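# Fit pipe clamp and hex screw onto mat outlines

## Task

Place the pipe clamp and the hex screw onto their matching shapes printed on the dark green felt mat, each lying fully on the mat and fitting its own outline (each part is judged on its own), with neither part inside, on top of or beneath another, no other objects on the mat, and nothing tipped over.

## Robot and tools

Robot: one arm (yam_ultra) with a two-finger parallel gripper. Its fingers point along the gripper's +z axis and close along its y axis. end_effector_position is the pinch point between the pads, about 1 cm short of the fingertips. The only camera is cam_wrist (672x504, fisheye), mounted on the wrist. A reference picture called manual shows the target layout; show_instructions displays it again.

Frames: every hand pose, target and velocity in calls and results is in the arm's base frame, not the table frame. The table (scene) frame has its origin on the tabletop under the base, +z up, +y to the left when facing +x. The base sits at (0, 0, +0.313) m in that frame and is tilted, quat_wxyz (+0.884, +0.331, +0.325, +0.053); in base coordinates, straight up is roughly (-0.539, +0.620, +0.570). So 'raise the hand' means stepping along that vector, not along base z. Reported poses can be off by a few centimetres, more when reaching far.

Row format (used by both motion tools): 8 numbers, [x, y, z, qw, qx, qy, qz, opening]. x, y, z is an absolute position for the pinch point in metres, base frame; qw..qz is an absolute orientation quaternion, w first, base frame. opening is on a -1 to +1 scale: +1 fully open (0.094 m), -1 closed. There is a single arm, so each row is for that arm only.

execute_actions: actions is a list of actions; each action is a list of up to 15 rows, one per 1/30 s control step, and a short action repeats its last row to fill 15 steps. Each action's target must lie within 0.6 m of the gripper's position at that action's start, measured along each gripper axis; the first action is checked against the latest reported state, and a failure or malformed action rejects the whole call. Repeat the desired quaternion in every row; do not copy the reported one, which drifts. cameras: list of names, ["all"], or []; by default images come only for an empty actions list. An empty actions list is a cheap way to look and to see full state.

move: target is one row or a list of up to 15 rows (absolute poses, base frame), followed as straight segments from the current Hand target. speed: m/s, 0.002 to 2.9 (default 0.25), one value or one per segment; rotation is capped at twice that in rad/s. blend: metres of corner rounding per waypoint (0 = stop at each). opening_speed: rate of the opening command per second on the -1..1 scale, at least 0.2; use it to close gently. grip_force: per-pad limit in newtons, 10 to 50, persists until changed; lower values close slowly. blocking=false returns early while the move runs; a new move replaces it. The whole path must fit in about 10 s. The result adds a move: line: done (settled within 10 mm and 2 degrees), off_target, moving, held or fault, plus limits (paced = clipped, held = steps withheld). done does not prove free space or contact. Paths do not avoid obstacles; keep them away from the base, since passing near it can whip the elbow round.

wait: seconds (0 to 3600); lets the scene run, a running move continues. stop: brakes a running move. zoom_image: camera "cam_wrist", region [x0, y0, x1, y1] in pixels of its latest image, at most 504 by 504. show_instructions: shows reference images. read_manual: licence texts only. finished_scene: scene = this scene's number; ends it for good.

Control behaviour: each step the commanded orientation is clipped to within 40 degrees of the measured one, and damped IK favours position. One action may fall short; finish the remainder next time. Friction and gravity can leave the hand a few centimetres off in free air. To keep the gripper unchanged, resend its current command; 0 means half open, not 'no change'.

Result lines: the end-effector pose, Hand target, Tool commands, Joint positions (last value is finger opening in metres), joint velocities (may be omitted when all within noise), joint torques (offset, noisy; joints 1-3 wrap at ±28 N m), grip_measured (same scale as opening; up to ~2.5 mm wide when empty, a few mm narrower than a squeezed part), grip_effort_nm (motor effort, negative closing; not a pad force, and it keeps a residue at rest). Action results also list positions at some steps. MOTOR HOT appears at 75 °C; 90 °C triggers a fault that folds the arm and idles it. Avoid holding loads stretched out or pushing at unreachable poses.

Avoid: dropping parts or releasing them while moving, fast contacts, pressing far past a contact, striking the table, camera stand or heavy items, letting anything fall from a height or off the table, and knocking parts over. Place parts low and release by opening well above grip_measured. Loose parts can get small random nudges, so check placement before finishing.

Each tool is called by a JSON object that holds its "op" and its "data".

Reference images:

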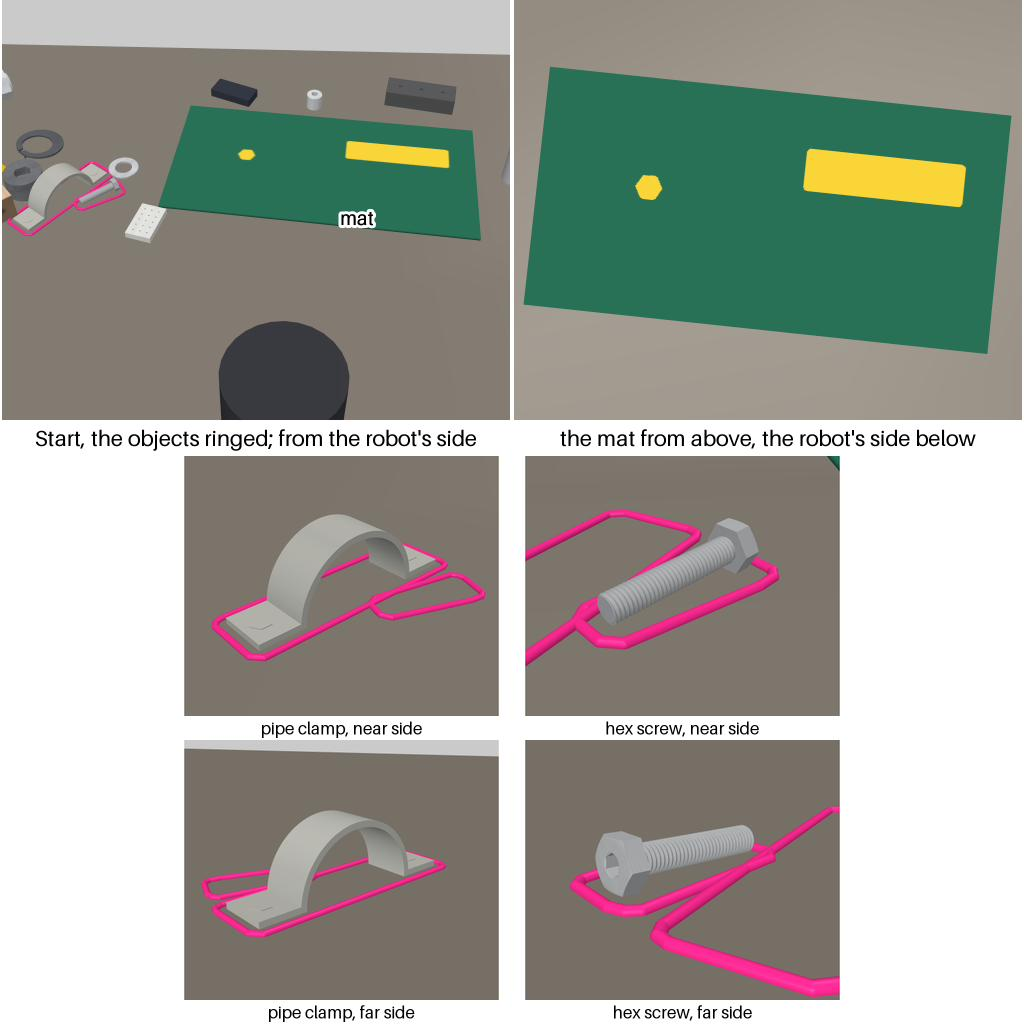

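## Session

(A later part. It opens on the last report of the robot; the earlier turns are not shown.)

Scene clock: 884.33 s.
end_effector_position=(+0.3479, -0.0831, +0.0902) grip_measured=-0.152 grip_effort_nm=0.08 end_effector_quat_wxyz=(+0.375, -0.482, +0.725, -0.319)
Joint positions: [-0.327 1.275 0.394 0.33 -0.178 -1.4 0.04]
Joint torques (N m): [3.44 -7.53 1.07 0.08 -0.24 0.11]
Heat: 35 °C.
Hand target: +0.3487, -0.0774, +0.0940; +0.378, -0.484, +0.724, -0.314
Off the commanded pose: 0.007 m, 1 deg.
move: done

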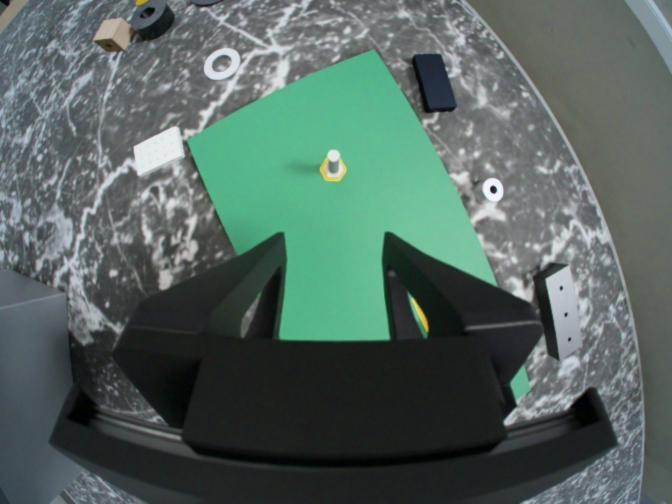

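{"op": "zoom_image", "data": {"camera": "cam_wrist", "region": [390, 270, 550, 410]}}

Scaled by 3.150 from the camera's image (finer frame: 960x720).

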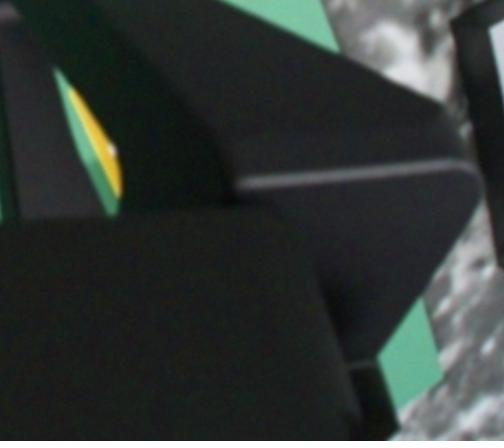

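{"op": "move", "data": {"target": [0.2785, -0.1789, 0.1769, 0.3788, -0.4807, 0.7274, -0.3104, -0.15], "speed": 0.3, "cameras": ["cam_wrist"]}}

{"op": "zoom_image", "data": {"camera": "cam_wrist", "region": [290, 30, 500, 230]}}

Scene clock: 895.10 s.
end_effector_position=(+0.2769, -0.1814, +0.1728) grip_measured=-0.152 grip_effort_nm=0.08 end_effector_quat_wxyz=(+0.369, -0.470, +0.736, -0.316)
Joint positions: [-0.912 1.104 0.703 -0.313 -0.636 -1.751 0.04]
Joint torques (N m): [-0.66 -6.63 3.78 -0.22 -0.6 -0.13]
Heat: 35 °C.
Hand target: +0.2787, -0.1789, +0.1774; +0.381, -0.476, +0.730, -0.309
Off the commanded pose: 0.005 m, 2 deg.
move: done

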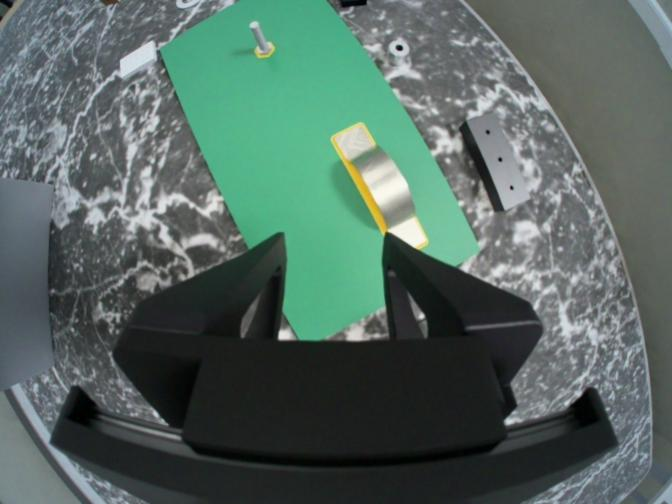

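Scaled by 2.400 from the camera's image (finer frame: 960x720).

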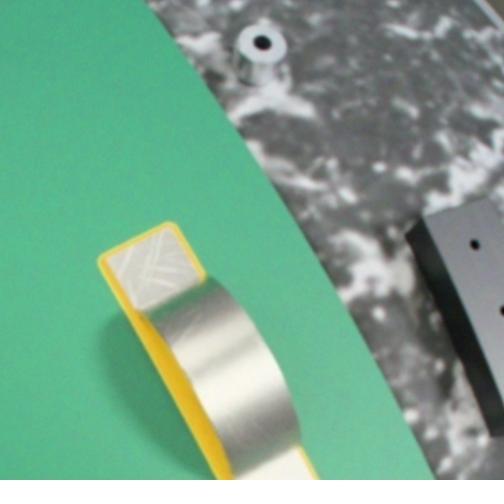

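{"op": "finished_scene", "data": {"scene": 1}}

The scene is finished: the task was done.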